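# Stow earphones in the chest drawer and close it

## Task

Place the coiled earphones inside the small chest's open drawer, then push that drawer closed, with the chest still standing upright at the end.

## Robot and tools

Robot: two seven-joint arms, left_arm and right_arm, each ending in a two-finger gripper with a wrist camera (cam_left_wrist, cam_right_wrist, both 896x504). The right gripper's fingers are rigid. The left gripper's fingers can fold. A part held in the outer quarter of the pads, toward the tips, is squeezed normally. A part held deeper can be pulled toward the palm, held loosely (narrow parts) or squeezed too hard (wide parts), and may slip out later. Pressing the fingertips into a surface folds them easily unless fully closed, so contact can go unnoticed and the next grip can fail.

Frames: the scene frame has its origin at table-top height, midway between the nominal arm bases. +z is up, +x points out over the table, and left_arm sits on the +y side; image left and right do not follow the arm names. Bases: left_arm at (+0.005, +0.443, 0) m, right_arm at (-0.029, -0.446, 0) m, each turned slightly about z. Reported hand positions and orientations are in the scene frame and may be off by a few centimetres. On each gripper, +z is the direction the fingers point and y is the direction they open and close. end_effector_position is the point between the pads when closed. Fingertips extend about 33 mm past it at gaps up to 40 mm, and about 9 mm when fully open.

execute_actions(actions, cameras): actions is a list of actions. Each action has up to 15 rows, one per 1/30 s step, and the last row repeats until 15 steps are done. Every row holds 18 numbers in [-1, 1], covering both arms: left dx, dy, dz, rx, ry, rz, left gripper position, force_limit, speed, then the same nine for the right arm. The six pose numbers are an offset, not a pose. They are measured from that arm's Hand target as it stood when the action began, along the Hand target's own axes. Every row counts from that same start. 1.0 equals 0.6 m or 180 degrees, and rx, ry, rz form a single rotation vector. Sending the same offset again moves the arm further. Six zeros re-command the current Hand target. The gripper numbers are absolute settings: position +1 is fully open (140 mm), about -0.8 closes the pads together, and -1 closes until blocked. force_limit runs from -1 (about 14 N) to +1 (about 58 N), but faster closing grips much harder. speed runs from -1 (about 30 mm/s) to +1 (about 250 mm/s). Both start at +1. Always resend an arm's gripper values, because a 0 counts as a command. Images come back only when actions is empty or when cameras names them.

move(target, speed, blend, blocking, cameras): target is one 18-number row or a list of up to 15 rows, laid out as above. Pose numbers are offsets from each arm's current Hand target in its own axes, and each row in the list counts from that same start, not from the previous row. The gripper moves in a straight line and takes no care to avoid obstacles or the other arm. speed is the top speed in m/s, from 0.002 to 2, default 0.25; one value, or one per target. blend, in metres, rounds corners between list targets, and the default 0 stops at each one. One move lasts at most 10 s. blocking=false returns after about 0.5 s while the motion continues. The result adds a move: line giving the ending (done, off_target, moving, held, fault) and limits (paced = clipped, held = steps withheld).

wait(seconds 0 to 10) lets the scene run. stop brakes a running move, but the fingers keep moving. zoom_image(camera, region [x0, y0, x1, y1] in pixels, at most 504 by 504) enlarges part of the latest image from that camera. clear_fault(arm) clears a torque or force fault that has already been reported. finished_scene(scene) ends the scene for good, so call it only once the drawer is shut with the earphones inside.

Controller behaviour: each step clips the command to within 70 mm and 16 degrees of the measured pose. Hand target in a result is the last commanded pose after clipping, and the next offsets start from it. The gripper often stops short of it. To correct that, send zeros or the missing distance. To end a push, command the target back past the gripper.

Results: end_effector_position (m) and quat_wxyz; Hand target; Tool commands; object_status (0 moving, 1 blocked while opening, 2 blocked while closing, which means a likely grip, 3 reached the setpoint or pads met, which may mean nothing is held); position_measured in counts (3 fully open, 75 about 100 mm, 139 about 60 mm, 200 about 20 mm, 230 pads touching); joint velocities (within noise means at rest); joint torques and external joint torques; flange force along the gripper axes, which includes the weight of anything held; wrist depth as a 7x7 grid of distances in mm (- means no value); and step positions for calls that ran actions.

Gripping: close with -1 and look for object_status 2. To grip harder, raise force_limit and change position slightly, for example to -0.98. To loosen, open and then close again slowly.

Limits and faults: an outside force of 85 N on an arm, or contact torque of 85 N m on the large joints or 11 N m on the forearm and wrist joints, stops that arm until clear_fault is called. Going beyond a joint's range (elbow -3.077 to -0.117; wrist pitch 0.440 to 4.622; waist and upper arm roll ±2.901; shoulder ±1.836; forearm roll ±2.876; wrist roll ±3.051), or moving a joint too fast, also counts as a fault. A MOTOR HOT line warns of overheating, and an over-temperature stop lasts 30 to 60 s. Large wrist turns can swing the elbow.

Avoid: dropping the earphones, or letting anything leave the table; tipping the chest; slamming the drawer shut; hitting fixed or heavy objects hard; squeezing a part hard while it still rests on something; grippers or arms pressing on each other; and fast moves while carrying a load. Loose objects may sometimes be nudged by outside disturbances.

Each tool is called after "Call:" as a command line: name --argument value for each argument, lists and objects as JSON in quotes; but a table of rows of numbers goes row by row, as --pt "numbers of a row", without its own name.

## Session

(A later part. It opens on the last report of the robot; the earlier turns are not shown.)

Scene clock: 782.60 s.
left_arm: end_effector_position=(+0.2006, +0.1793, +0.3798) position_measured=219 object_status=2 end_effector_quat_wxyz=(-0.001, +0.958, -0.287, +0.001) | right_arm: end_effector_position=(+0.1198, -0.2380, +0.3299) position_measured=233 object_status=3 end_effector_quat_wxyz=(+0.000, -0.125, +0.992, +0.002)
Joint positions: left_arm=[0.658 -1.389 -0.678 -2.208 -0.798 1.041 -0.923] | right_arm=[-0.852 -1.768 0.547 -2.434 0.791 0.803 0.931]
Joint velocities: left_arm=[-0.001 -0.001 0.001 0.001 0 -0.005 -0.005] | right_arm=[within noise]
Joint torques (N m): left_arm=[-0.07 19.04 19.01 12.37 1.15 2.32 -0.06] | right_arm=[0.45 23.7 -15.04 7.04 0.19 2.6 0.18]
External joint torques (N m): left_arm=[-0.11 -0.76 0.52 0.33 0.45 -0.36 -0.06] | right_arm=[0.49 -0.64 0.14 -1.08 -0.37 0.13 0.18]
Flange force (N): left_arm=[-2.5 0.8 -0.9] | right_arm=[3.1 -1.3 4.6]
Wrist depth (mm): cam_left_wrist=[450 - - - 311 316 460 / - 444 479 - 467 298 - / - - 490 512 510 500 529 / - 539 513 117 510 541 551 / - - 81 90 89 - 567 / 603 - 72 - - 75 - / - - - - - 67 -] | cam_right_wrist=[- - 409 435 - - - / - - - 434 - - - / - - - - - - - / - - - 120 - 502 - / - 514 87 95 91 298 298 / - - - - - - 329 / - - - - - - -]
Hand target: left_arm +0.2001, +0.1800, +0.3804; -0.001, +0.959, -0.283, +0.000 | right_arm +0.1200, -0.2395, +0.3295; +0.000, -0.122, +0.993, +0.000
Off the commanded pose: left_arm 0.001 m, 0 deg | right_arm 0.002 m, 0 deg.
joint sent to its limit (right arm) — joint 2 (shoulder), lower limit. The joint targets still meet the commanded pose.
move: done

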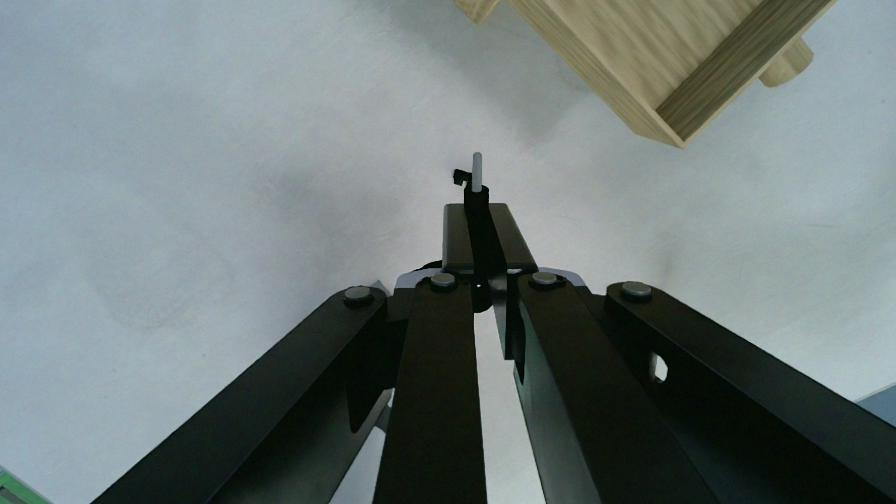

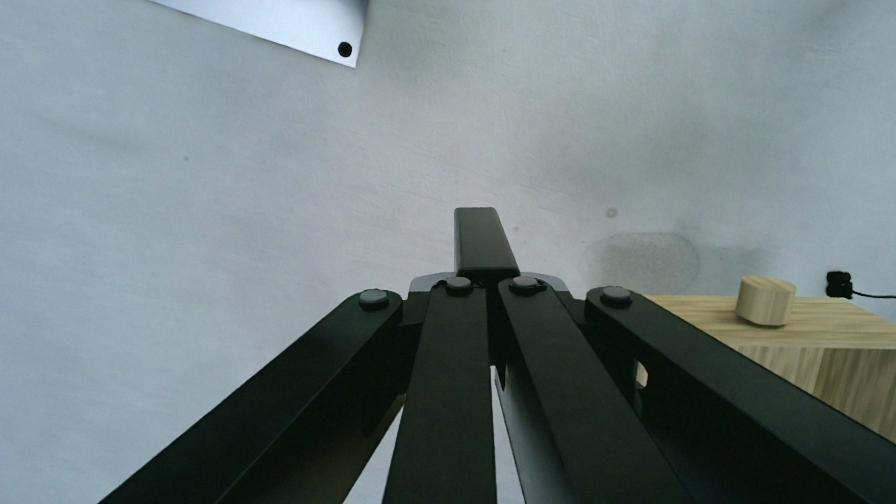

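Call:
move --pt "0.016 0.0095 -0.2 0 0 0 -1 -0.8 -1 0 0 0 0 0 0 -1 -1 0" --pt "0.0753 0.0703 -0.3167 0 0 0 -1 -0.8 -1 0 0 0 0 0 0 -1 -1 0" --pt "0.2132 0.2503 -0.3167 0 0 0 -1 -0.8 -1 0 0 0 0 0 0 -1 -1 0" --speed '[0.2,0.2,0.12]' --blend '[0.04,0.04,0]' --cameras '["all"]'

Scene clock: 849.63 s.
left_arm: end_effector_position=(+0.2263, -0.0160, +0.5699) position_measured=219 object_status=2 end_effector_quat_wxyz=(-0.002, +0.958, -0.285, +0.002) | right_arm: end_effector_position=(+0.1198, -0.2380, +0.3299) position_measured=233 object_status=3 end_effector_quat_wxyz=(+0.000, -0.125, +0.992, +0.002)
Joint positions: left_arm=[1.206 -0.809 -1.02 -0.865 -1.138 0.745 -1.611] | right_arm=[-0.852 -1.768 0.547 -2.434 0.791 0.803 0.931]
Joint torques (N m): left_arm=[0.05 30.33 13.98 3.48 0.33 2.31 -0.1] | right_arm=[0.38 23.79 -15 7.03 0.21 2.62 0.14]
External joint torques (N m): left_arm=[0.08 -0.6 -0.48 0.11 -0.28 -0.35 -0.1] | right_arm=[0.38 -0.51 0.2 -1.15 -0.36 0.15 0.14]
Flange force (N): left_arm=[0.0 0.0 0.0] | right_arm=[2.7 -1.6 4.5]
Wrist depth (mm): cam_left_wrist=[621 415 418 424 - - 609 / - 664 441 511 - 667 283 / - 684 660 532 - 715 246 / 740 - - 117 758 - 423 / 765 - 81 90 89 88 446 / - - 72 - - 75 424 / - - - - - 67 -] | cam_right_wrist=[- - 417 - - - - / 447 - - - - - 444 / - 488 - - 457 445 - / - - - 120 486 485 - / - - 87 95 91 299 297 / - - - - - - 329 / - - - - - - -]
Hand target: left_arm +0.2256, -0.0160, +0.5701; -0.001, +0.959, -0.283, +0.000 | right_arm +0.1200, -0.2395, +0.3295; +0.000, -0.122, +0.993, +0.000
Off the commanded pose: left_arm 0.001 m, 0 deg | right_arm 0.002 m, 0 deg.
joint sent to its limit (right arm) — joint 2 (shoulder), lower limit. The joint targets still meet the commanded pose.
move: done

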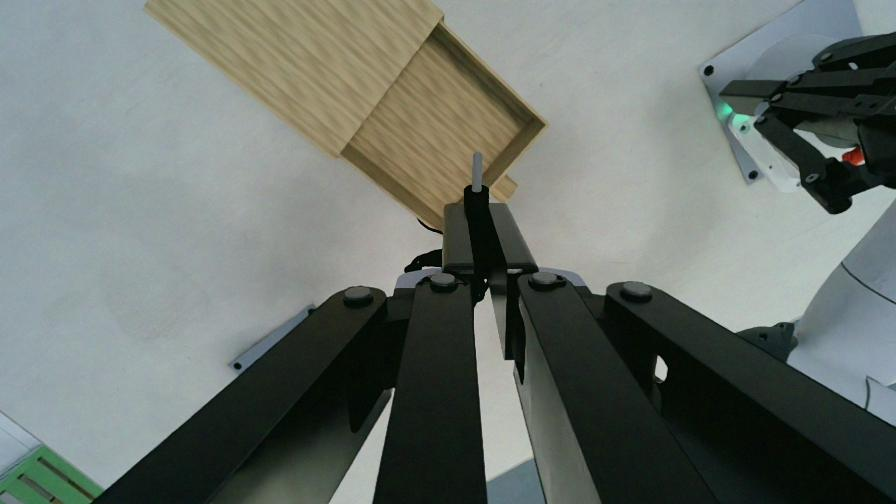

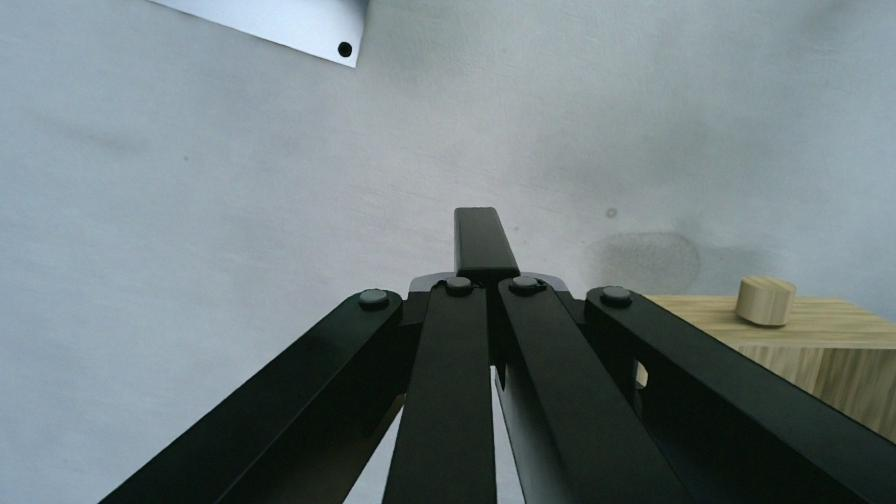

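Call:
zoom_image --camera "cam_left_wrist" --region '[320, 110, 560, 320]'

Scaled by 2.100 from the camera's 896x504 image, which has a finer 1280x720 frame.

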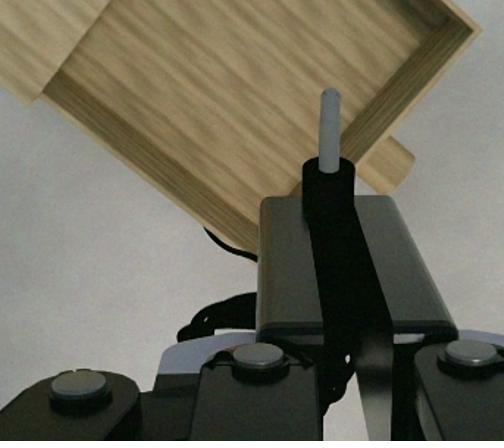

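Call:
move --target '[-0.19,-0.246,0.1167,0,-0.139,0,-1,-0.8,-1,0,0,0,0,0,0,-1,-1,0]' --speed 0.15 --cameras '["all"]'

Scene clock: 944.30 s.
left_arm: end_effector_position=(+0.2097, +0.1695, +0.5008) position_measured=219 object_status=2 end_effector_quat_wxyz=(-0.063, +0.937, -0.274, -0.207) | right_arm: end_effector_position=(+0.1198, -0.2380, +0.3299) position_measured=233 object_status=3 end_effector_quat_wxyz=(+0.000, -0.125, +0.992, +0.002)
Joint positions: left_arm=[0.997 -0.816 -1.007 -1.406 -0.565 0.647 -1.111] | right_arm=[-0.852 -1.768 0.547 -2.434 0.791 0.803 0.931]
Joint velocities: left_arm=[0 0 -0.001 0 0 0.001 0.005] | right_arm=[within noise]
Joint torques (N m): left_arm=[-1.11 19.79 17.16 11.15 1.8 1.49 0.38] | right_arm=[0.41 23.78 -14.96 7.07 0.2 2.61 0.15]
External joint torques (N m): left_arm=[-1.1 -0.12 -0.64 -0.58 0.4 0.07 0.4] | right_arm=[0.38 -0.55 0.29 -1.12 -0.37 0.14 0.15]
Flange force (N): left_arm=[-2.5 -2.0 6.6] | right_arm=[2.6 -1.5 4.6]
Wrist depth (mm): cam_left_wrist=[571 567 - - 583 - - / 609 613 603 591 630 - - / 717 - 597 640 - - 1451 / 2012 843 529 127 818 1512 1273 / 1965 2133 81 90 89 1342 1166 / - - 72 - - 75 - / - - - - - 67 -] | cam_right_wrist=[- - - - - 434 - / - - - 442 453 - - / - - - 438 459 - - / - - - 120 - - - / - - 87 95 91 298 300 / - - - - - - 329 / - - - - - - -]
Hand target: left_arm +0.2102, +0.1700, +0.5004; -0.062, +0.936, -0.277, -0.208 | right_arm +0.1200, -0.2395, +0.3295; +0.000, -0.122, +0.993, +0.000
Off the commanded pose: left_arm 0.001 m, 0 deg | right_arm 0.002 m, 0 deg.
joint sent to its limit (right arm) — joint 2 (shoulder), lower limit. The joint targets still meet the commanded pose.
move: done

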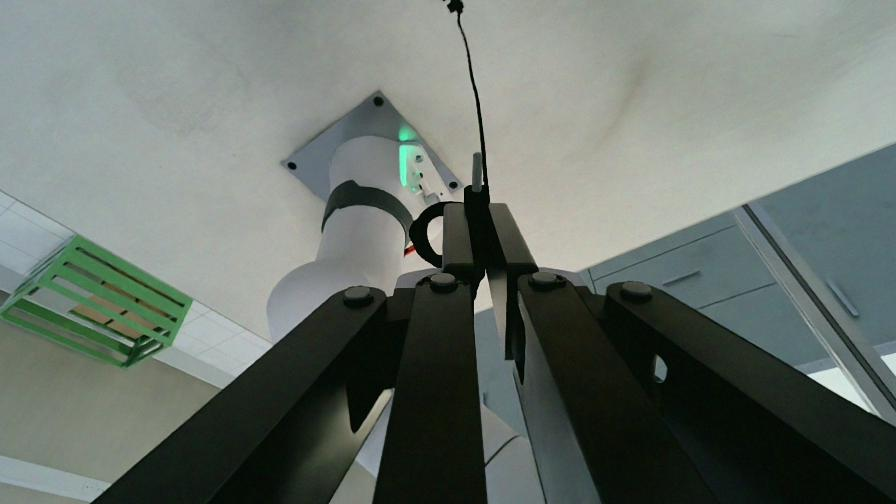

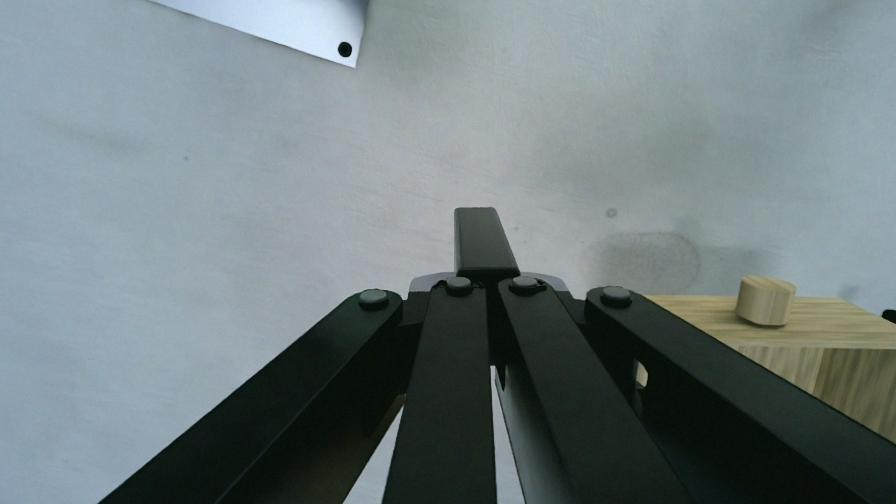

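Call:
zoom_image --camera "cam_left_wrist" --region '[380, 0, 560, 320]'

Scaled by 1.575 from the camera's 896x504 image, which has a finer 1280x720 frame.

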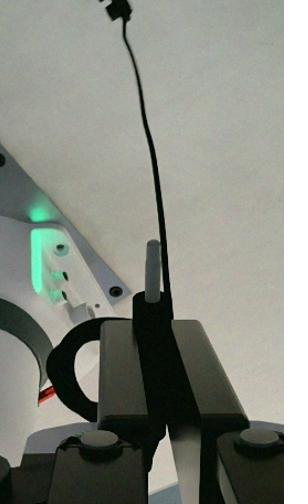

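Call:
move --pt "-0.1593 -0.0373 -0.3303 0 0.3889 0 -1 -0.8 -1 0 0 0 0 0 0 -1 -1 0" --pt "-0.0642 0.2412 -0.3933 0 0.3889 0 -1 -0.8 -1 0 0 0 0 0 0 -1 -1 0" --speed '[0.2,0.12]' --blend '[0.03,0]' --cameras '["all"]'

Scene clock: 971.57 s.
left_arm: end_effector_position=(+0.1860, +0.0134, +0.7303) position_measured=219 object_status=2 end_effector_quat_wxyz=(+0.106, +0.885, -0.264, +0.368) | right_arm: end_effector_position=(+0.1198, -0.2380, +0.3299) position_measured=233 object_status=3 end_effector_quat_wxyz=(+0.000, -0.125, +0.992, +0.002)
Joint positions: left_arm=[0.788 -1.201 -0.329 -1.452 -1.204 1.163 -1.376] | right_arm=[-0.852 -1.768 0.547 -2.434 0.791 0.803 0.931]
Joint velocities: left_arm=[0 0 -0.001 0 0 0 -0.006] | right_arm=[within noise]
Joint torques (N m): left_arm=[-0.33 27.96 12.08 2.24 -0.33 3.4 -0.03] | right_arm=[0.44 23.8 -15.03 7.05 0.19 2.61 0.17]
External joint torques (N m): left_arm=[-0.34 -0.66 0.61 -0.03 -0.2 -0.31 -0.05] | right_arm=[0.43 -0.51 0.16 -1.11 -0.37 0.15 0.17]
Flange force (N): left_arm=[-3.2 0.0 0.2] | right_arm=[2.8 -1.6 4.3]
Wrist depth (mm): cam_left_wrist=[2399 2332 2742 - 1188 2354 - / 2208 2248 - - - 1062 1835 / 1950 - - - - 1002 245 / 840 - 658 117 - 373 251 / - - 81 90 89 204 180 / - - 71 - - 75 167 / - - - - - 67 -] | cam_right_wrist=[- - 411 - - - - / - - - - - - - / - - - - - 470 - / - - - 120 - - - / - - 87 95 92 297 300 / - - - - - - 327 / - - - - - - -]
Hand target: left_arm +0.1858, +0.0128, +0.7302; +0.107, +0.886, -0.262, +0.367 | right_arm +0.1200, -0.2395, +0.3295; +0.000, -0.122, +0.993, +0.000
Off the commanded pose: left_arm 0.001 m, 0 deg | right_arm 0.002 m, 0 deg.
joint sent to its limit (right arm) — joint 2 (shoulder), lower limit. The joint targets still meet the commanded pose.
move: done

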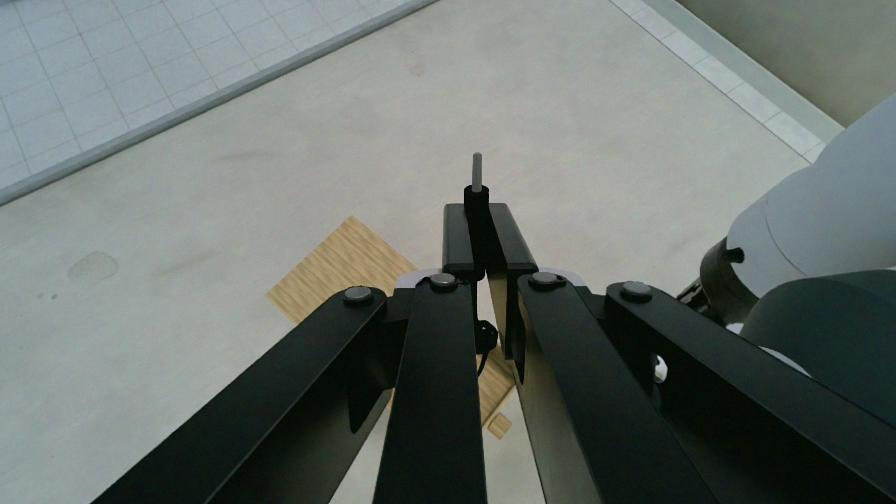

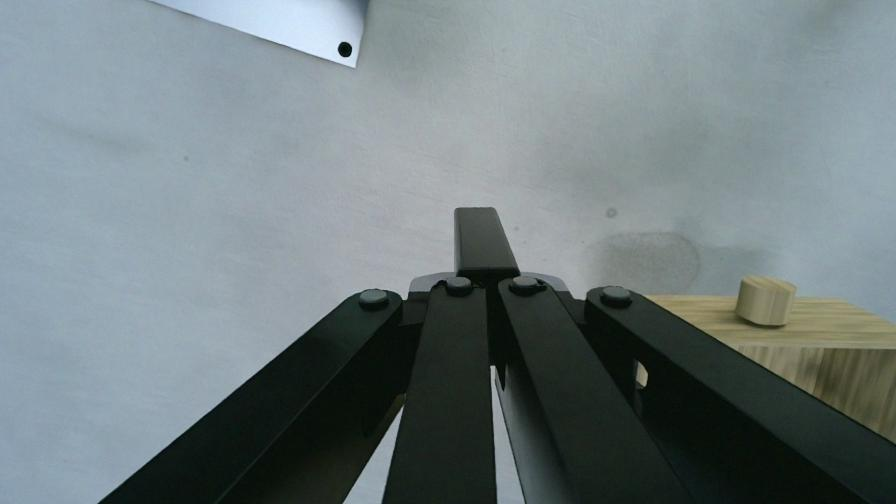

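Call:
zoom_image --camera "cam_left_wrist" --region '[430, 260, 550, 460]'

Scaled by 2.520 from the camera's 896x504 image, which has a finer 1280x720 frame.

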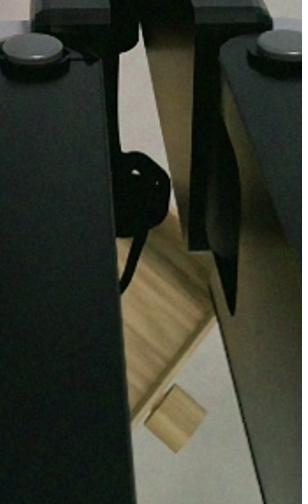

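Call:
move --pt "-0.1297 0 0.1297 0 0 0 -1 -0.8 -1 0 0 0 0 0 0 -1 -1 0" --pt "-0.1413 0.0082 0.3537 0 0 0 -1 -0.8 -1 0 0 0 0 0 0 -1 -1 0" --pt "-0.3678 0.0075 0.3862 0 0 0 -1 -0.8 -1 0 0 0 0 0 0 -1 -1 0" --pt "-0.4007 0.0092 0.589 0 -0.0556 0 -1 -0.8 -1 0 0 0 0 0 0 -1 -1 0" --pt "-0.5347 0 0.6437 0 -0.1389 0 -1 -0.8 -1 0 0 0 0 0 0 -1 -1 0" --speed 0.12 --blend '[0.02,0.02,0.02,0.02,0]' --cameras '["all"]'

Scene clock: 998.53 s.
left_arm: end_effector_position=(+0.2259, -0.0116, +0.2314) position_measured=219 object_status=2 end_effector_quat_wxyz=(+0.050, +0.945, -0.276, +0.169) | right_arm: end_effector_position=(+0.1198, -0.2380, +0.3299) position_measured=233 object_status=3 end_effector_quat_wxyz=(+0.000, -0.125, +0.992, +0.002)
Joint positions: left_arm=[0.331 -1.574 -1.137 -2.413 -1.328 1.628 -1.33] | right_arm=[-0.852 -1.768 0.547 -2.434 0.791 0.803 0.931]
Joint velocities: left_arm=[0.001 0.004 0 -0.001 0.004 -0.002 0.003] | right_arm=[within noise]
Joint torques (N m): left_arm=[-0.56 19.41 24.85 6.34 0.99 3.05 0.38] | right_arm=[0.41 23.76 -15.02 7.04 0.19 2.62 0.14]
External joint torques (N m): left_arm=[-0.47 -0.28 -0.9 -0.05 0.39 -0.34 0.37] | right_arm=[0.46 -0.6 0.15 -1.06 -0.36 0.15 0.14]
Flange force (N): left_arm=[-1.7 -0.3 1.0] | right_arm=[2.9 -1.4 4.5]
Wrist depth (mm): cam_left_wrist=[129 130 130 203 150 362 - / 130 130 202 204 179 360 370 / 130 133 203 206 208 163 - / 130 203 205 142 210 174 353 / 137 165 81 90 89 88 - / - - 72 - - 75 - / - - - - - 67 -] | cam_right_wrist=[- - 422 - - - - / - - - - - - - / - - - - - - - / - - - 120 - - 509 / - - 87 95 91 296 299 / - - - - - - 329 / - - - - - - -]
Hand target: left_arm +0.2250, -0.0113, +0.2302; +0.048, +0.944, -0.279, +0.167 | right_arm +0.1200, -0.2395, +0.3295; +0.000, -0.122, +0.993, +0.000
Off the commanded pose: left_arm 0.002 m, 0 deg | right_arm 0.002 m, 0 deg.
joint sent to its limit (right arm) — joint 2 (shoulder), lower limit. The joint targets still meet the commanded pose.
move: done

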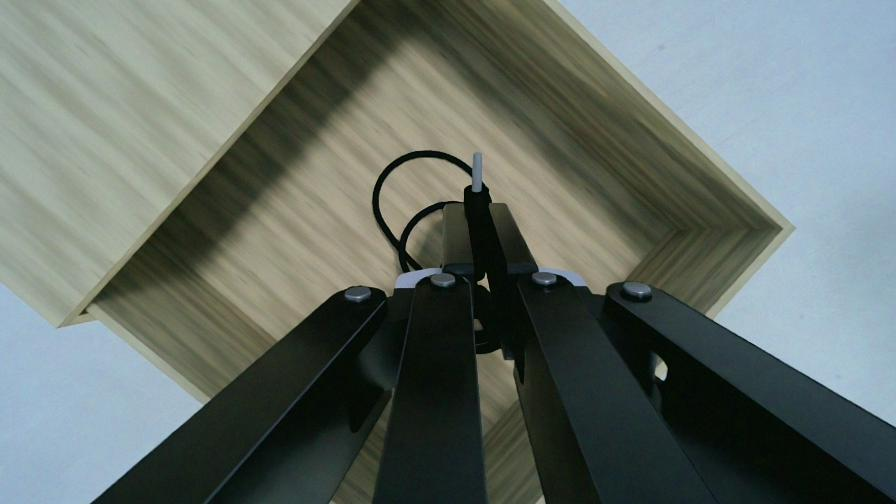

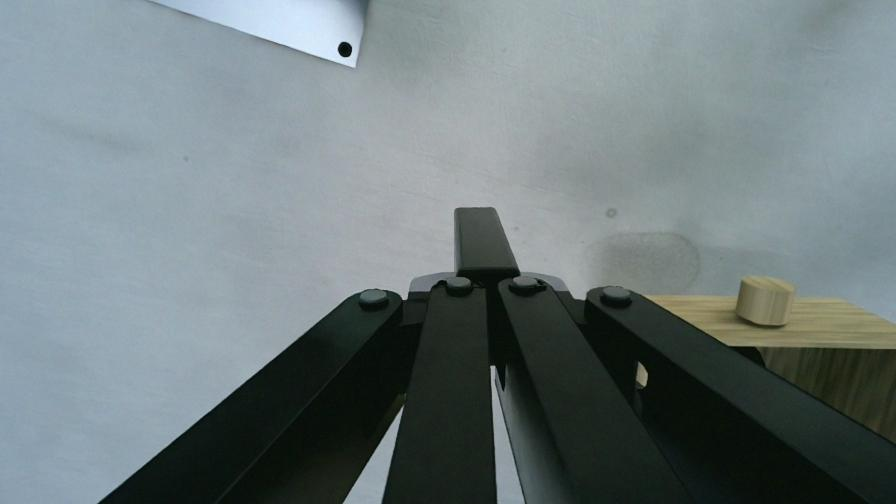

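Call:
move --pt "-0.0125 0 0.0345 0 0 0 -1 -0.8 -1 0 0 0 0 0 0 -1 -1 0" --pt "-0.0125 0 0.0345 0 0 0 -0.4 -0.8 -1 0 0 0 0 0 0 -1 -1 0" --pt "-0.0125 0 -0.1322 0 0 0 -0.4 -0.8 -1 0 0 0 0 0 0 -1 -1 0" --speed '[0.06,0.06,0.06]' --cameras '["cam_left_wrist"]'

Scene clock: 1018.80 s.
left_arm: end_effector_position=(+0.1972, +0.0070, +0.3020) position_measured=179 object_status=3 end_effector_quat_wxyz=(+0.048, +0.944, -0.281, +0.168) | right_arm: end_effector_position=(+0.1198, -0.2380, +0.3299) position_measured=233 object_status=3 end_effector_quat_wxyz=(+0.000, -0.125, +0.992, +0.002)
Joint positions: left_arm=[0.291 -1.525 -0.965 -2.363 -1.158 1.538 -1.353] | right_arm=[-0.852 -1.768 0.547 -2.434 0.791 0.803 0.931]
Joint velocities: left_arm=[0.001 0 0.001 0.001 0 -0.006 -0.003] | right_arm=[within noise]
Joint torques (N m): left_arm=[-0.63 19.45 24.08 9.14 1.08 2.98 -0.12] | right_arm=[0.4 23.81 -14.98 7.08 0.2 2.61 0.16]
External joint torques (N m): left_arm=[-0.59 -0.42 0.23 0.03 0.47 -0.41 -0.13] | right_arm=[0.38 -0.49 0.22 -1.12 -0.36 0.14 0.16]
Flange force (N): left_arm=[-2.8 0.1 -1.7] | right_arm=[2.6 -1.6 4.3]
Wrist depth (mm): cam_left_wrist=[201 200 201 272 227 - 430 / 201 200 274 275 254 441 - / - 202 274 277 278 417 - / - 434 276 263 141 - - / - - 91 281 - 92 - / - - 73 233 - - - / - - - - - - 67] | cam_right_wrist=[- - - 420 407 - - / - - - - - - 455 / - - 457 - - - - / 492 491 - 120 - - - / - - 87 95 91 300 299 / - - - - - - 328 / - - - - - - -]
Hand target: left_arm +0.1962, +0.0072, +0.3022; +0.048, +0.944, -0.279, +0.167 | right_arm +0.1200, -0.2395, +0.3295; +0.000, -0.122, +0.993, +0.000
Off the commanded pose: left_arm 0.001 m, 0 deg | right_arm 0.002 m, 0 deg.
joint sent to its limit (right arm) — joint 2 (shoulder), lower limit. The joint targets still meet the commanded pose.
move: done; target 2's new numbers were sent with left_arm's hand 0.009 m and 1 deg from that target
Images, in order (width x height): cam_left_wrist 896x504.

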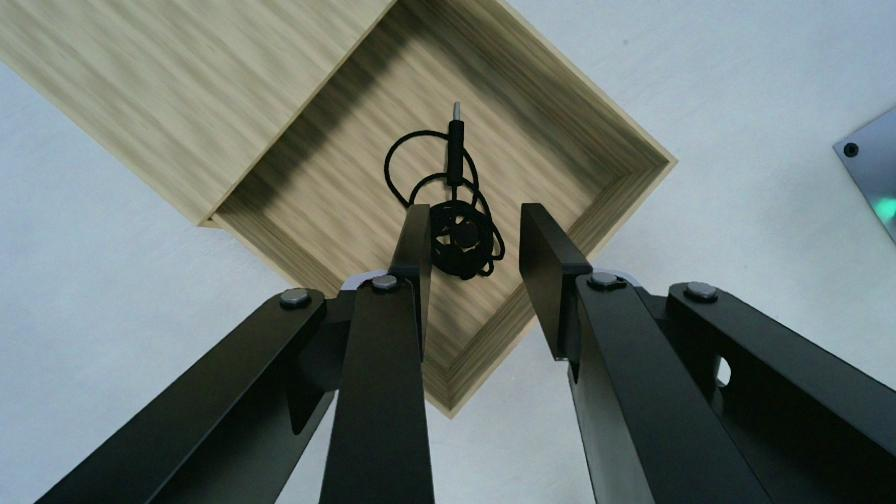

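Call:
move --pt "-0.0338 -0.1682 -0.2243 0 0 0 -0.4 -0.8 -1 0 0 0 0 0 0 -1 -1 0" --pt "-0.0625 -0.3072 -0.2343 0 0 0 -0.4 -0.8 -1 0.0068 0.3307 0.0492 0 0 0 -1 -1 0" --pt "-0.0625 -0.3072 -0.2343 0 0 0 -0.4 -0.8 -1 0.0068 0.3307 0.2275 0 0 0 -1 -1 0" --speed '[0.2,0.2,0.12]' --blend '[0.03,0.02,0]' --cameras '["all"]'

Scene clock: 1054.07 s.
left_arm: end_effector_position=(+0.2257, +0.2058, +0.4224) position_measured=179 object_status=3 end_effector_quat_wxyz=(+0.049, +0.945, -0.278, +0.167) | right_arm: end_effector_position=(+0.0679, -0.0490, +0.1932) position_measured=233 object_status=3 end_effector_quat_wxyz=(-0.001, -0.124, +0.992, -0.002)
Joint positions: left_arm=[0.24 -1.358 -0.467 -2.431 -0.674 1.457 -1.098] | right_arm=[-0.353 -1.769 1.05 -2.405 1.303 1.076 1.661]
Joint velocities: left_arm=[within noise] | right_arm=[0.001 0 0 0.002 0.001 0 0.008]
Joint torques (N m): left_arm=[-0.53 13.25 13.07 17.32 0.59 3.29 0.39] | right_arm=[0.41 23.35 -24.88 1.22 0.86 2.52 0.17]
External joint torques (N m): left_arm=[-0.54 -0.39 0.78 -0.47 0.28 -0.01 0.38] | right_arm=[0.37 -0.17 -0.2 -1.21 0.14 0.09 0.17]
Flange force (N): left_arm=[-4.0 -1.6 0.2] | right_arm=[2.9 -2.9 2.6]
Wrist depth (mm): cam_left_wrist=[- 540 562 331 325 391 364 / 553 - - 441 398 404 552 / 555 556 - 547 397 389 - / - 536 - - 135 - 319 / - - 91 - - 92 - / - - 73 570 - - 70 / - - - - - - 67] | cam_right_wrist=[- - - - - - - / 315 - - - - 311 - / - - 319 - - - - / - - - 121 - - - / - - 87 95 91 - - / - - - - - - - / - - - - - - -]
Hand target: left_arm +0.2264, +0.2069, +0.4220; +0.048, +0.944, -0.279, +0.167 | right_arm +0.0682, -0.0479, +0.1930; +0.000, -0.122, +0.993, +0.000
Off the commanded pose: left_arm 0.001 m, 0 deg | right_arm 0.001 m, 0 deg.
joint sent to its limit (right arm) — joint 2 (shoulder), lower limit. The joint targets still meet the commanded pose.
move: done

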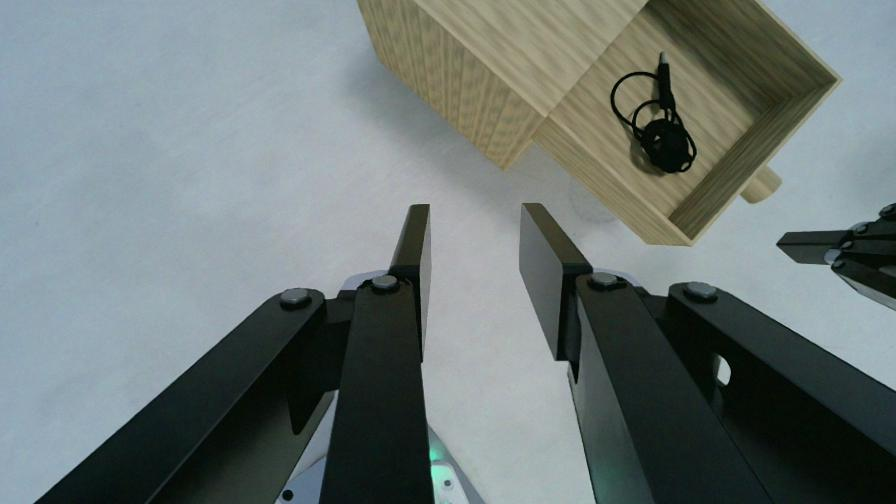

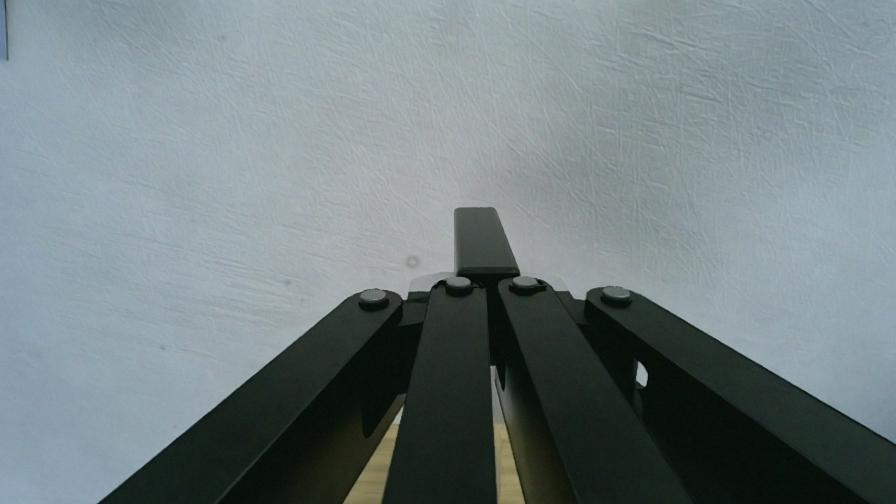

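Call:
zoom_image --camera "cam_left_wrist" --region '[636, 40, 896, 320]'

Scaled by 1.800 from the camera's 896x504 image, which has a finer 1280x720 frame.

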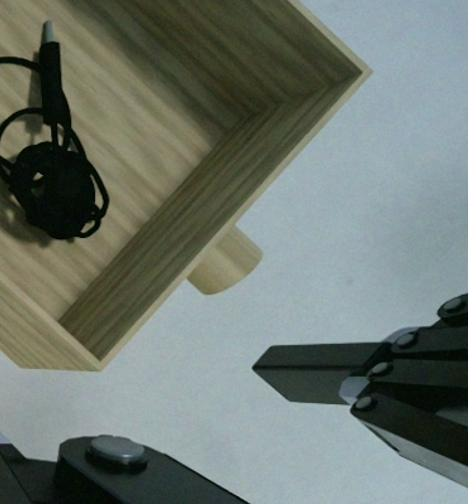

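Call:
move --pt "0 0 0 0 0 0 -0.4 -0.8 -1 -0.05 -0.013 0 0 0 0 -1 -1 0" --pt "0 0 0 0 0 0 -0.4 -0.8 -1 -0.2667 -0.0098 0 0 0 0 -1 -1 0" --speed '[0.1,0.05]' --blend '[0.01,0]' --cameras '["all"]'

Scene clock: 1134.77 s.
left_arm: end_effector_position=(+0.2257, +0.2058, +0.4224) position_measured=179 object_status=3 end_effector_quat_wxyz=(+0.048, +0.945, -0.278, +0.167) | right_arm: end_effector_position=(+0.2235, -0.0168, +0.1928) position_measured=233 object_status=3 end_effector_quat_wxyz=(-0.001, -0.118, +0.993, -0.002)
Joint positions: left_arm=[0.24 -1.358 -0.467 -2.431 -0.674 1.457 -1.098] | right_arm=[-0.78 -1.625 1.139 -2.145 1.369 1.178 1.495]
Joint velocities: left_arm=[within noise] | right_arm=[0 0.001 0.001 0 0.001 0 -0.008]
Joint torques (N m): left_arm=[-0.51 13.35 13.06 17.34 0.56 3.27 0.39] | right_arm=[-0.66 28.18 -29.28 1.54 0.95 2.7 -0.25]
External joint torques (N m): left_arm=[-0.51 -0.27 0.8 -0.45 0.25 -0.03 0.38] | right_arm=[-0.67 0.38 -0.6 -0.3 0.22 0.27 -0.25]
Flange force (N): left_arm=[-3.6 -1.7 0.0] | right_arm=[-1.5 -1.0 -1.0]
Wrist depth (mm): cam_left_wrist=[580 - - 333 324 396 189 / 558 - 547 457 350 293 - / 555 - 556 - 548 - - / - - 540 - 135 - - / 557 - 91 552 - 92 553 / - - 73 - - - - / - - - - - - 67] | cam_right_wrist=[- - - - - - - / - - - - - - - / - - - - - - - / - - - 121 - - - / - - 87 95 91 - - / - - - - - - - / - - - - - - -]
Hand target: left_arm +0.2264, +0.2069, +0.4220; +0.048, +0.944, -0.279, +0.167 | right_arm +0.2249, -0.0149, +0.1931; +0.000, -0.122, +0.993, +0.000
Off the commanded pose: left_arm 0.001 m, 0 deg | right_arm 0.002 m, 1 deg.
move: done

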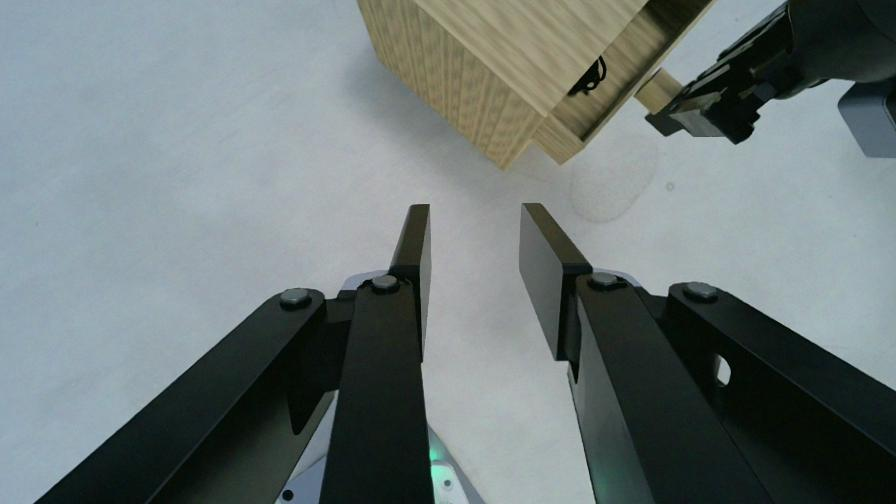

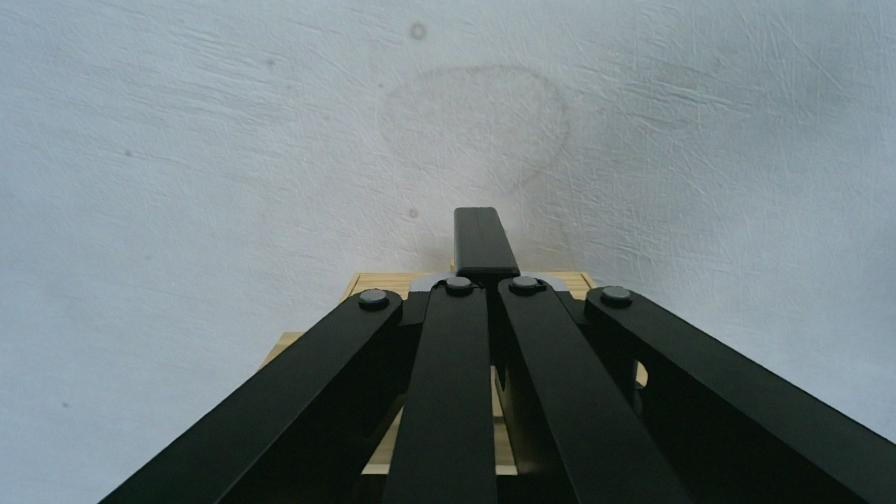

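Call:
zoom_image --camera "cam_left_wrist" --region '[480, 0, 800, 200]'

Scaled by 1.575 from the camera's 896x504 image, which has a finer 1280x720 frame.

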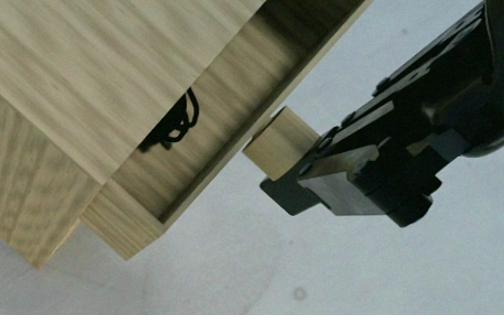

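Call:
move --target '[0,0,0,0,0,0,-0.4,-0.8,-1,-0.0367,0.0005,0,0,0,0,-1,-1,0]' --speed 0.04 --cameras '["cam_left_wrist"]'

Call:
zoom_image --camera "cam_left_wrist" --region '[480, 0, 800, 200]'

Scene clock: 1160.43 s.
left_arm: end_effector_position=(+0.2257, +0.2058, +0.4224) position_measured=179 object_status=3 end_effector_quat_wxyz=(+0.048, +0.945, -0.278, +0.167) | right_arm: end_effector_position=(+0.2448, -0.0112, +0.1928) position_measured=233 object_status=3 end_effector_quat_wxyz=(-0.001, -0.118, +0.993, -0.002)
Joint positions: left_arm=[0.24 -1.358 -0.467 -2.431 -0.674 1.457 -1.098] | right_arm=[-0.841 -1.609 1.151 -2.094 1.381 1.187 1.484]
Joint velocities: left_arm=[within noise] | right_arm=[-0.002 0 0 0.003 0.002 0 -0.004]
Joint torques (N m): left_arm=[-0.55 13.3 13.09 17.39 0.57 3.26 0.34] | right_arm=[-0.76 29.2 -29.75 1.54 0.96 2.69 -0.2]
External joint torques (N m): left_arm=[-0.44 -0.17 0.88 -0.52 0.28 -0.04 0.33] | right_arm=[-0.67 0.28 -0.54 -0.03 0.23 0.24 -0.19]
Flange force (N): left_arm=[-3.5 -2.0 -0.2] | right_arm=[-2.0 -0.3 -1.1]
Wrist depth (mm): cam_left_wrist=[- 555 534 332 325 230 189 / - 571 - 435 342 279 - / 579 - - 531 552 - - / 539 560 - 160 141 553 - / - - 91 - - 93 - / - - 73 531 - - - / - - - - - - 67] | cam_right_wrist=[- - - - - - - / - - 309 - - - - / - - 322 330 - - - / - - - 132 291 - - / - - 87 95 92 - - / - - - - - - - / - - - - - - -]
Hand target: left_arm +0.2264, +0.2069, +0.4220; +0.048, +0.944, -0.279, +0.167 | right_arm +0.2462, -0.0093, +0.1932; +0.000, -0.122, +0.993, +0.000
Off the commanded pose: left_arm 0.001 m, 0 deg | right_arm 0.002 m, 1 deg.
move: done
Images, in order (width x height): cam_left_wrist 896x504.

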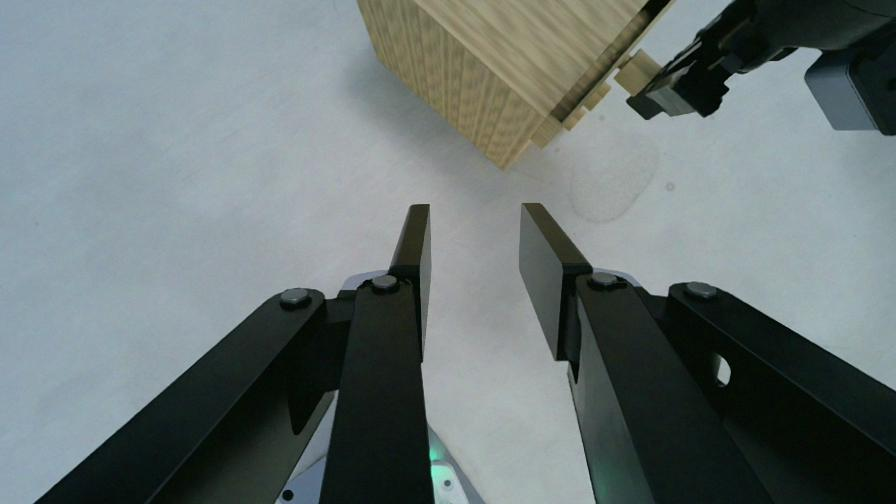

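Scaled by 1.575 from the camera's 896x504 image, which has a finer 1280x720 frame.

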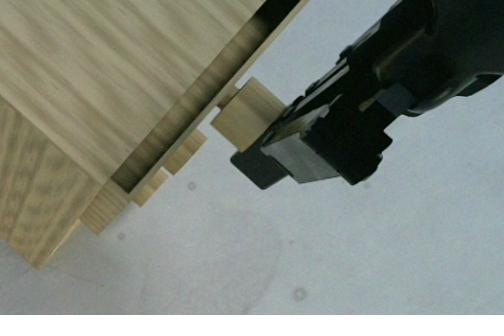

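Call:
move --target '[0,0,0,0,0,0,-0.4,-0.8,-1,-0.0133,0.0002,0,0,0,0,-1,-1,0]' --speed 0.03 --cameras '["cam_left_wrist"]'

Call:
zoom_image --camera "cam_left_wrist" --region '[480, 0, 800, 200]'

Scene clock: 1171.97 s.
left_arm: end_effector_position=(+0.2257, +0.2058, +0.4224) position_measured=179 object_status=3 end_effector_quat_wxyz=(+0.048, +0.945, -0.278, +0.167) | right_arm: end_effector_position=(+0.2525, -0.0091, +0.1929) position_measured=233 object_status=3 end_effector_quat_wxyz=(-0.001, -0.118, +0.993, -0.002)
Joint positions: left_arm=[0.24 -1.358 -0.467 -2.431 -0.674 1.457 -1.098] | right_arm=[-0.863 -1.605 1.154 -2.075 1.387 1.189 1.48]
Joint torques (N m): left_arm=[-0.57 13.24 13.02 17.39 0.59 3.28 0.37] | right_arm=[-0.68 29.62 -29.73 1.17 0.95 2.67 -0.22]
External joint torques (N m): left_arm=[-0.56 -0.35 0.73 -0.5 0.28 -0.04 0.36] | right_arm=[-0.67 0.31 -0.35 -0.3 0.22 0.23 -0.22]
Flange force (N): left_arm=[-4.0 -1.6 0.2] | right_arm=[-1.5 -0.9 -0.5]
Wrist depth (mm): cam_left_wrist=[- - - 330 325 243 190 / 560 - - 449 343 282 562 / 555 - 544 - - - - / 547 578 - - 135 - - / 539 - 91 565 - 92 - / - - 73 - - - - / - - - - - - 67] | cam_right_wrist=[- - - - - - - / - - - 314 - - - / - 334 - - - - - / - - 277 132 276 - - / - - 87 95 91 - - / - - - - - - - / - - - - - - -]
Hand target: left_arm +0.2264, +0.2069, +0.4220; +0.048, +0.944, -0.279, +0.167 | right_arm +0.2539, -0.0073, +0.1932; +0.000, -0.122, +0.993, +0.000
Off the commanded pose: left_arm 0.001 m, 0 deg | right_arm 0.002 m, 1 deg.
move: done
Images, in order (width x height): cam_left_wrist 896x504.

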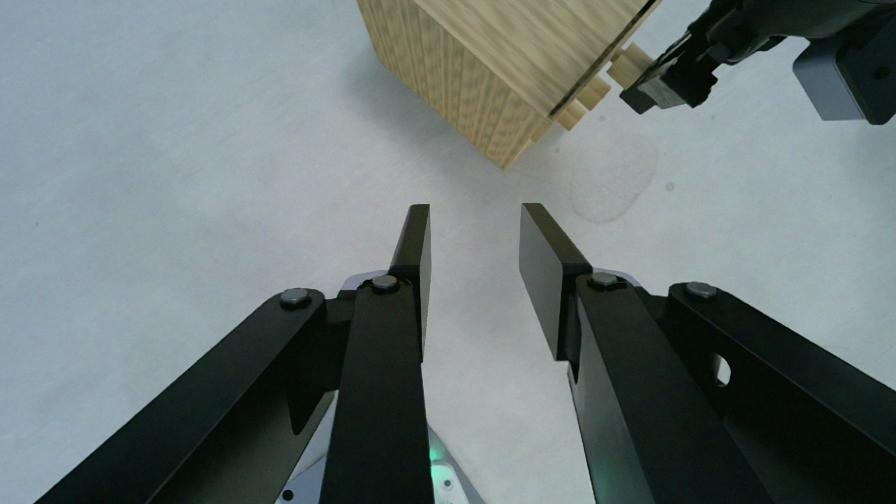

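Scaled by 1.575 from the camera's 896x504 image, which has a finer 1280x720 frame.

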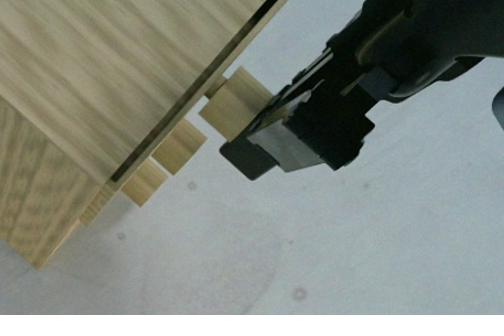

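Call:
move --target '[0,0,0,0,0,0,-0.4,-0.8,-1,-0.006,0.0001,0,0,0,0,-1,-1,0]' --speed 0.03 --cameras '["cam_left_wrist"]'

Call:
zoom_image --camera "cam_left_wrist" --region '[480, 0, 800, 200]'

Scene clock: 1180.83 s.
left_arm: end_effector_position=(+0.2257, +0.2058, +0.4224) position_measured=179 object_status=3 end_effector_quat_wxyz=(+0.048, +0.945, -0.278, +0.167) | right_arm: end_effector_position=(+0.2560, -0.0082, +0.1929) position_measured=233 object_status=3 end_effector_quat_wxyz=(-0.001, -0.118, +0.993, -0.002)
Joint positions: left_arm=[0.24 -1.358 -0.467 -2.431 -0.674 1.457 -1.098] | right_arm=[-0.874 -1.604 1.155 -2.066 1.39 1.189 1.478]
Joint torques (N m): left_arm=[-0.54 13.28 13.01 17.34 0.57 3.27 0.35] | right_arm=[-0.64 29.86 -29.84 1.24 0.99 2.66 -0.23]
External joint torques (N m): left_arm=[-0.57 -0.38 0.72 -0.45 0.26 -0.04 0.34] | right_arm=[-0.74 0.46 -0.51 -0.24 0.26 0.23 -0.23]
Flange force (N): left_arm=[-3.9 -1.4 0.1] | right_arm=[-1.8 -0.8 -1.0]
Wrist depth (mm): cam_left_wrist=[563 - 558 332 325 223 229 / - 553 552 456 341 534 548 / - 523 547 558 - 557 - / 586 562 552 164 134 563 - / - - 93 567 - 93 558 / - - 73 551 - - 70 / - - - 557 - - 67] | cam_right_wrist=[- - - - - - - / - - - - - - - / - - - 324 - - - / - - 263 132 291 - - / - - 87 95 91 - 359 / - - - - - - - / - - - - - - -]
Hand target: left_arm +0.2264, +0.2069, +0.4220; +0.048, +0.944, -0.279, +0.167 | right_arm +0.2574, -0.0064, +0.1932; +0.000, -0.122, +0.993, +0.000
Off the commanded pose: left_arm 0.001 m, 0 deg | right_arm 0.002 m, 0 deg.
move: done
Images, in order (width x height): cam_left_wrist 896x504.

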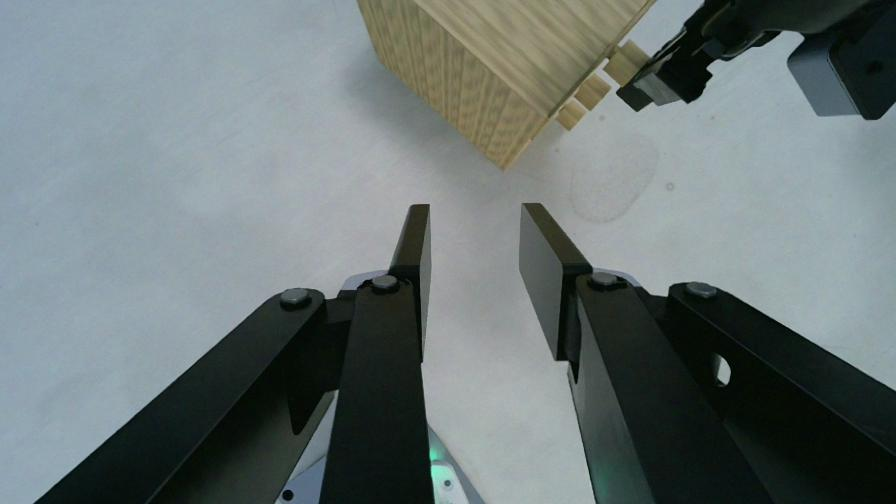

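Scaled by 1.575 from the camera's 896x504 image, which has a finer 1280x720 frame.

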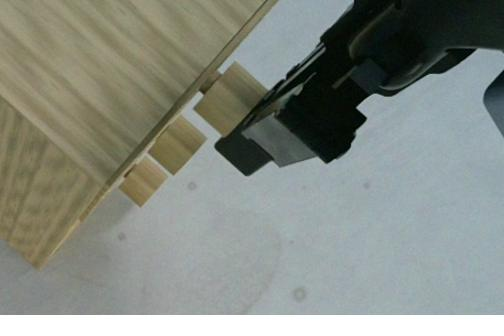

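Call:
move --target '[0,0,0,0,0,0,-0.4,-0.8,-1,-0.005,0.0001,0,0,0,0,-1,-1,0]' --speed 0.03 --cameras '["cam_left_wrist"]'

Call:
zoom_image --camera "cam_left_wrist" --region '[480, 0, 800, 200]'

Scene clock: 1189.70 s.
left_arm: end_effector_position=(+0.2257, +0.2058, +0.4224) position_measured=179 object_status=3 end_effector_quat_wxyz=(+0.048, +0.945, -0.278, +0.167) | right_arm: end_effector_position=(+0.2589, -0.0074, +0.1929) position_measured=233 object_status=3 end_effector_quat_wxyz=(-0.001, -0.118, +0.993, -0.002)
Joint positions: left_arm=[0.24 -1.358 -0.467 -2.431 -0.674 1.457 -1.098] | right_arm=[-0.883 -1.603 1.156 -2.059 1.393 1.189 1.477]
Joint torques (N m): left_arm=[-0.54 13.28 13.09 17.35 0.58 3.26 0.35] | right_arm=[-1.25 30 -29.86 1.25 0.99 2.65 -0.24]
External joint torques (N m): left_arm=[-0.59 -0.41 0.79 -0.36 0.26 -0.03 0.34] | right_arm=[-1.3 0.3 -0.35 -0.13 0.25 0.21 -0.24]
Flange force (N): left_arm=[-3.9 -1.4 -0.1] | right_arm=[-3.6 -0.4 -1.2]
Wrist depth (mm): cam_left_wrist=[- 555 - 333 324 231 558 / 555 525 - 488 422 - 562 / 566 528 552 - 548 - 556 / - - 548 164 169 - - / - - 92 560 - 92 - / - - 73 558 - - - / - - - - - - 67] | cam_right_wrist=[- - 302 296 - - - / - - - - - - - / - - - - - - - / - - 285 132 261 - - / - - 87 95 92 - - / - - - - - - - / - - - - - - -]
Hand target: left_arm +0.2264, +0.2069, +0.4220; +0.048, +0.944, -0.279, +0.167 | right_arm +0.2603, -0.0056, +0.1932; +0.000, -0.122, +0.993, +0.000
Off the commanded pose: left_arm 0.001 m, 0 deg | right_arm 0.002 m, 0 deg.
move: done
Images, in order (width x height): cam_left_wrist 896x504.

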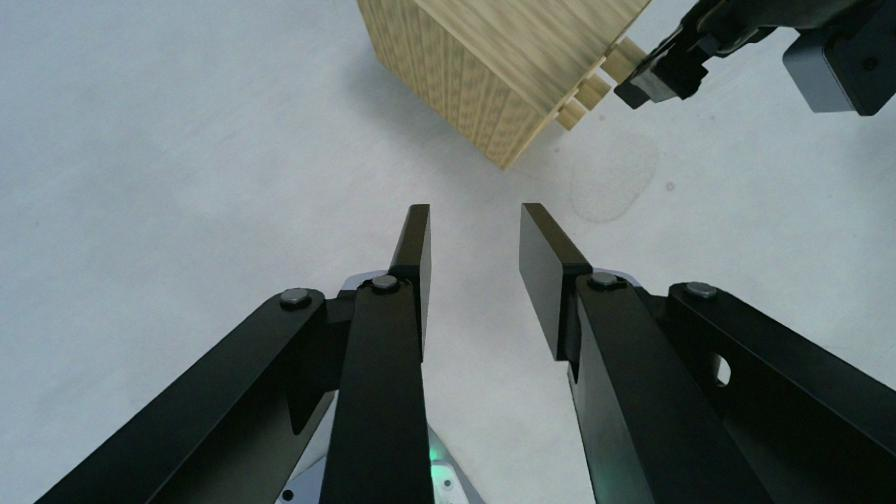

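Scaled by 1.575 from the camera's 896x504 image, which has a finer 1280x720 frame.

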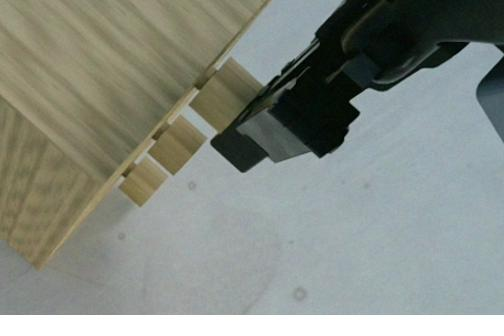

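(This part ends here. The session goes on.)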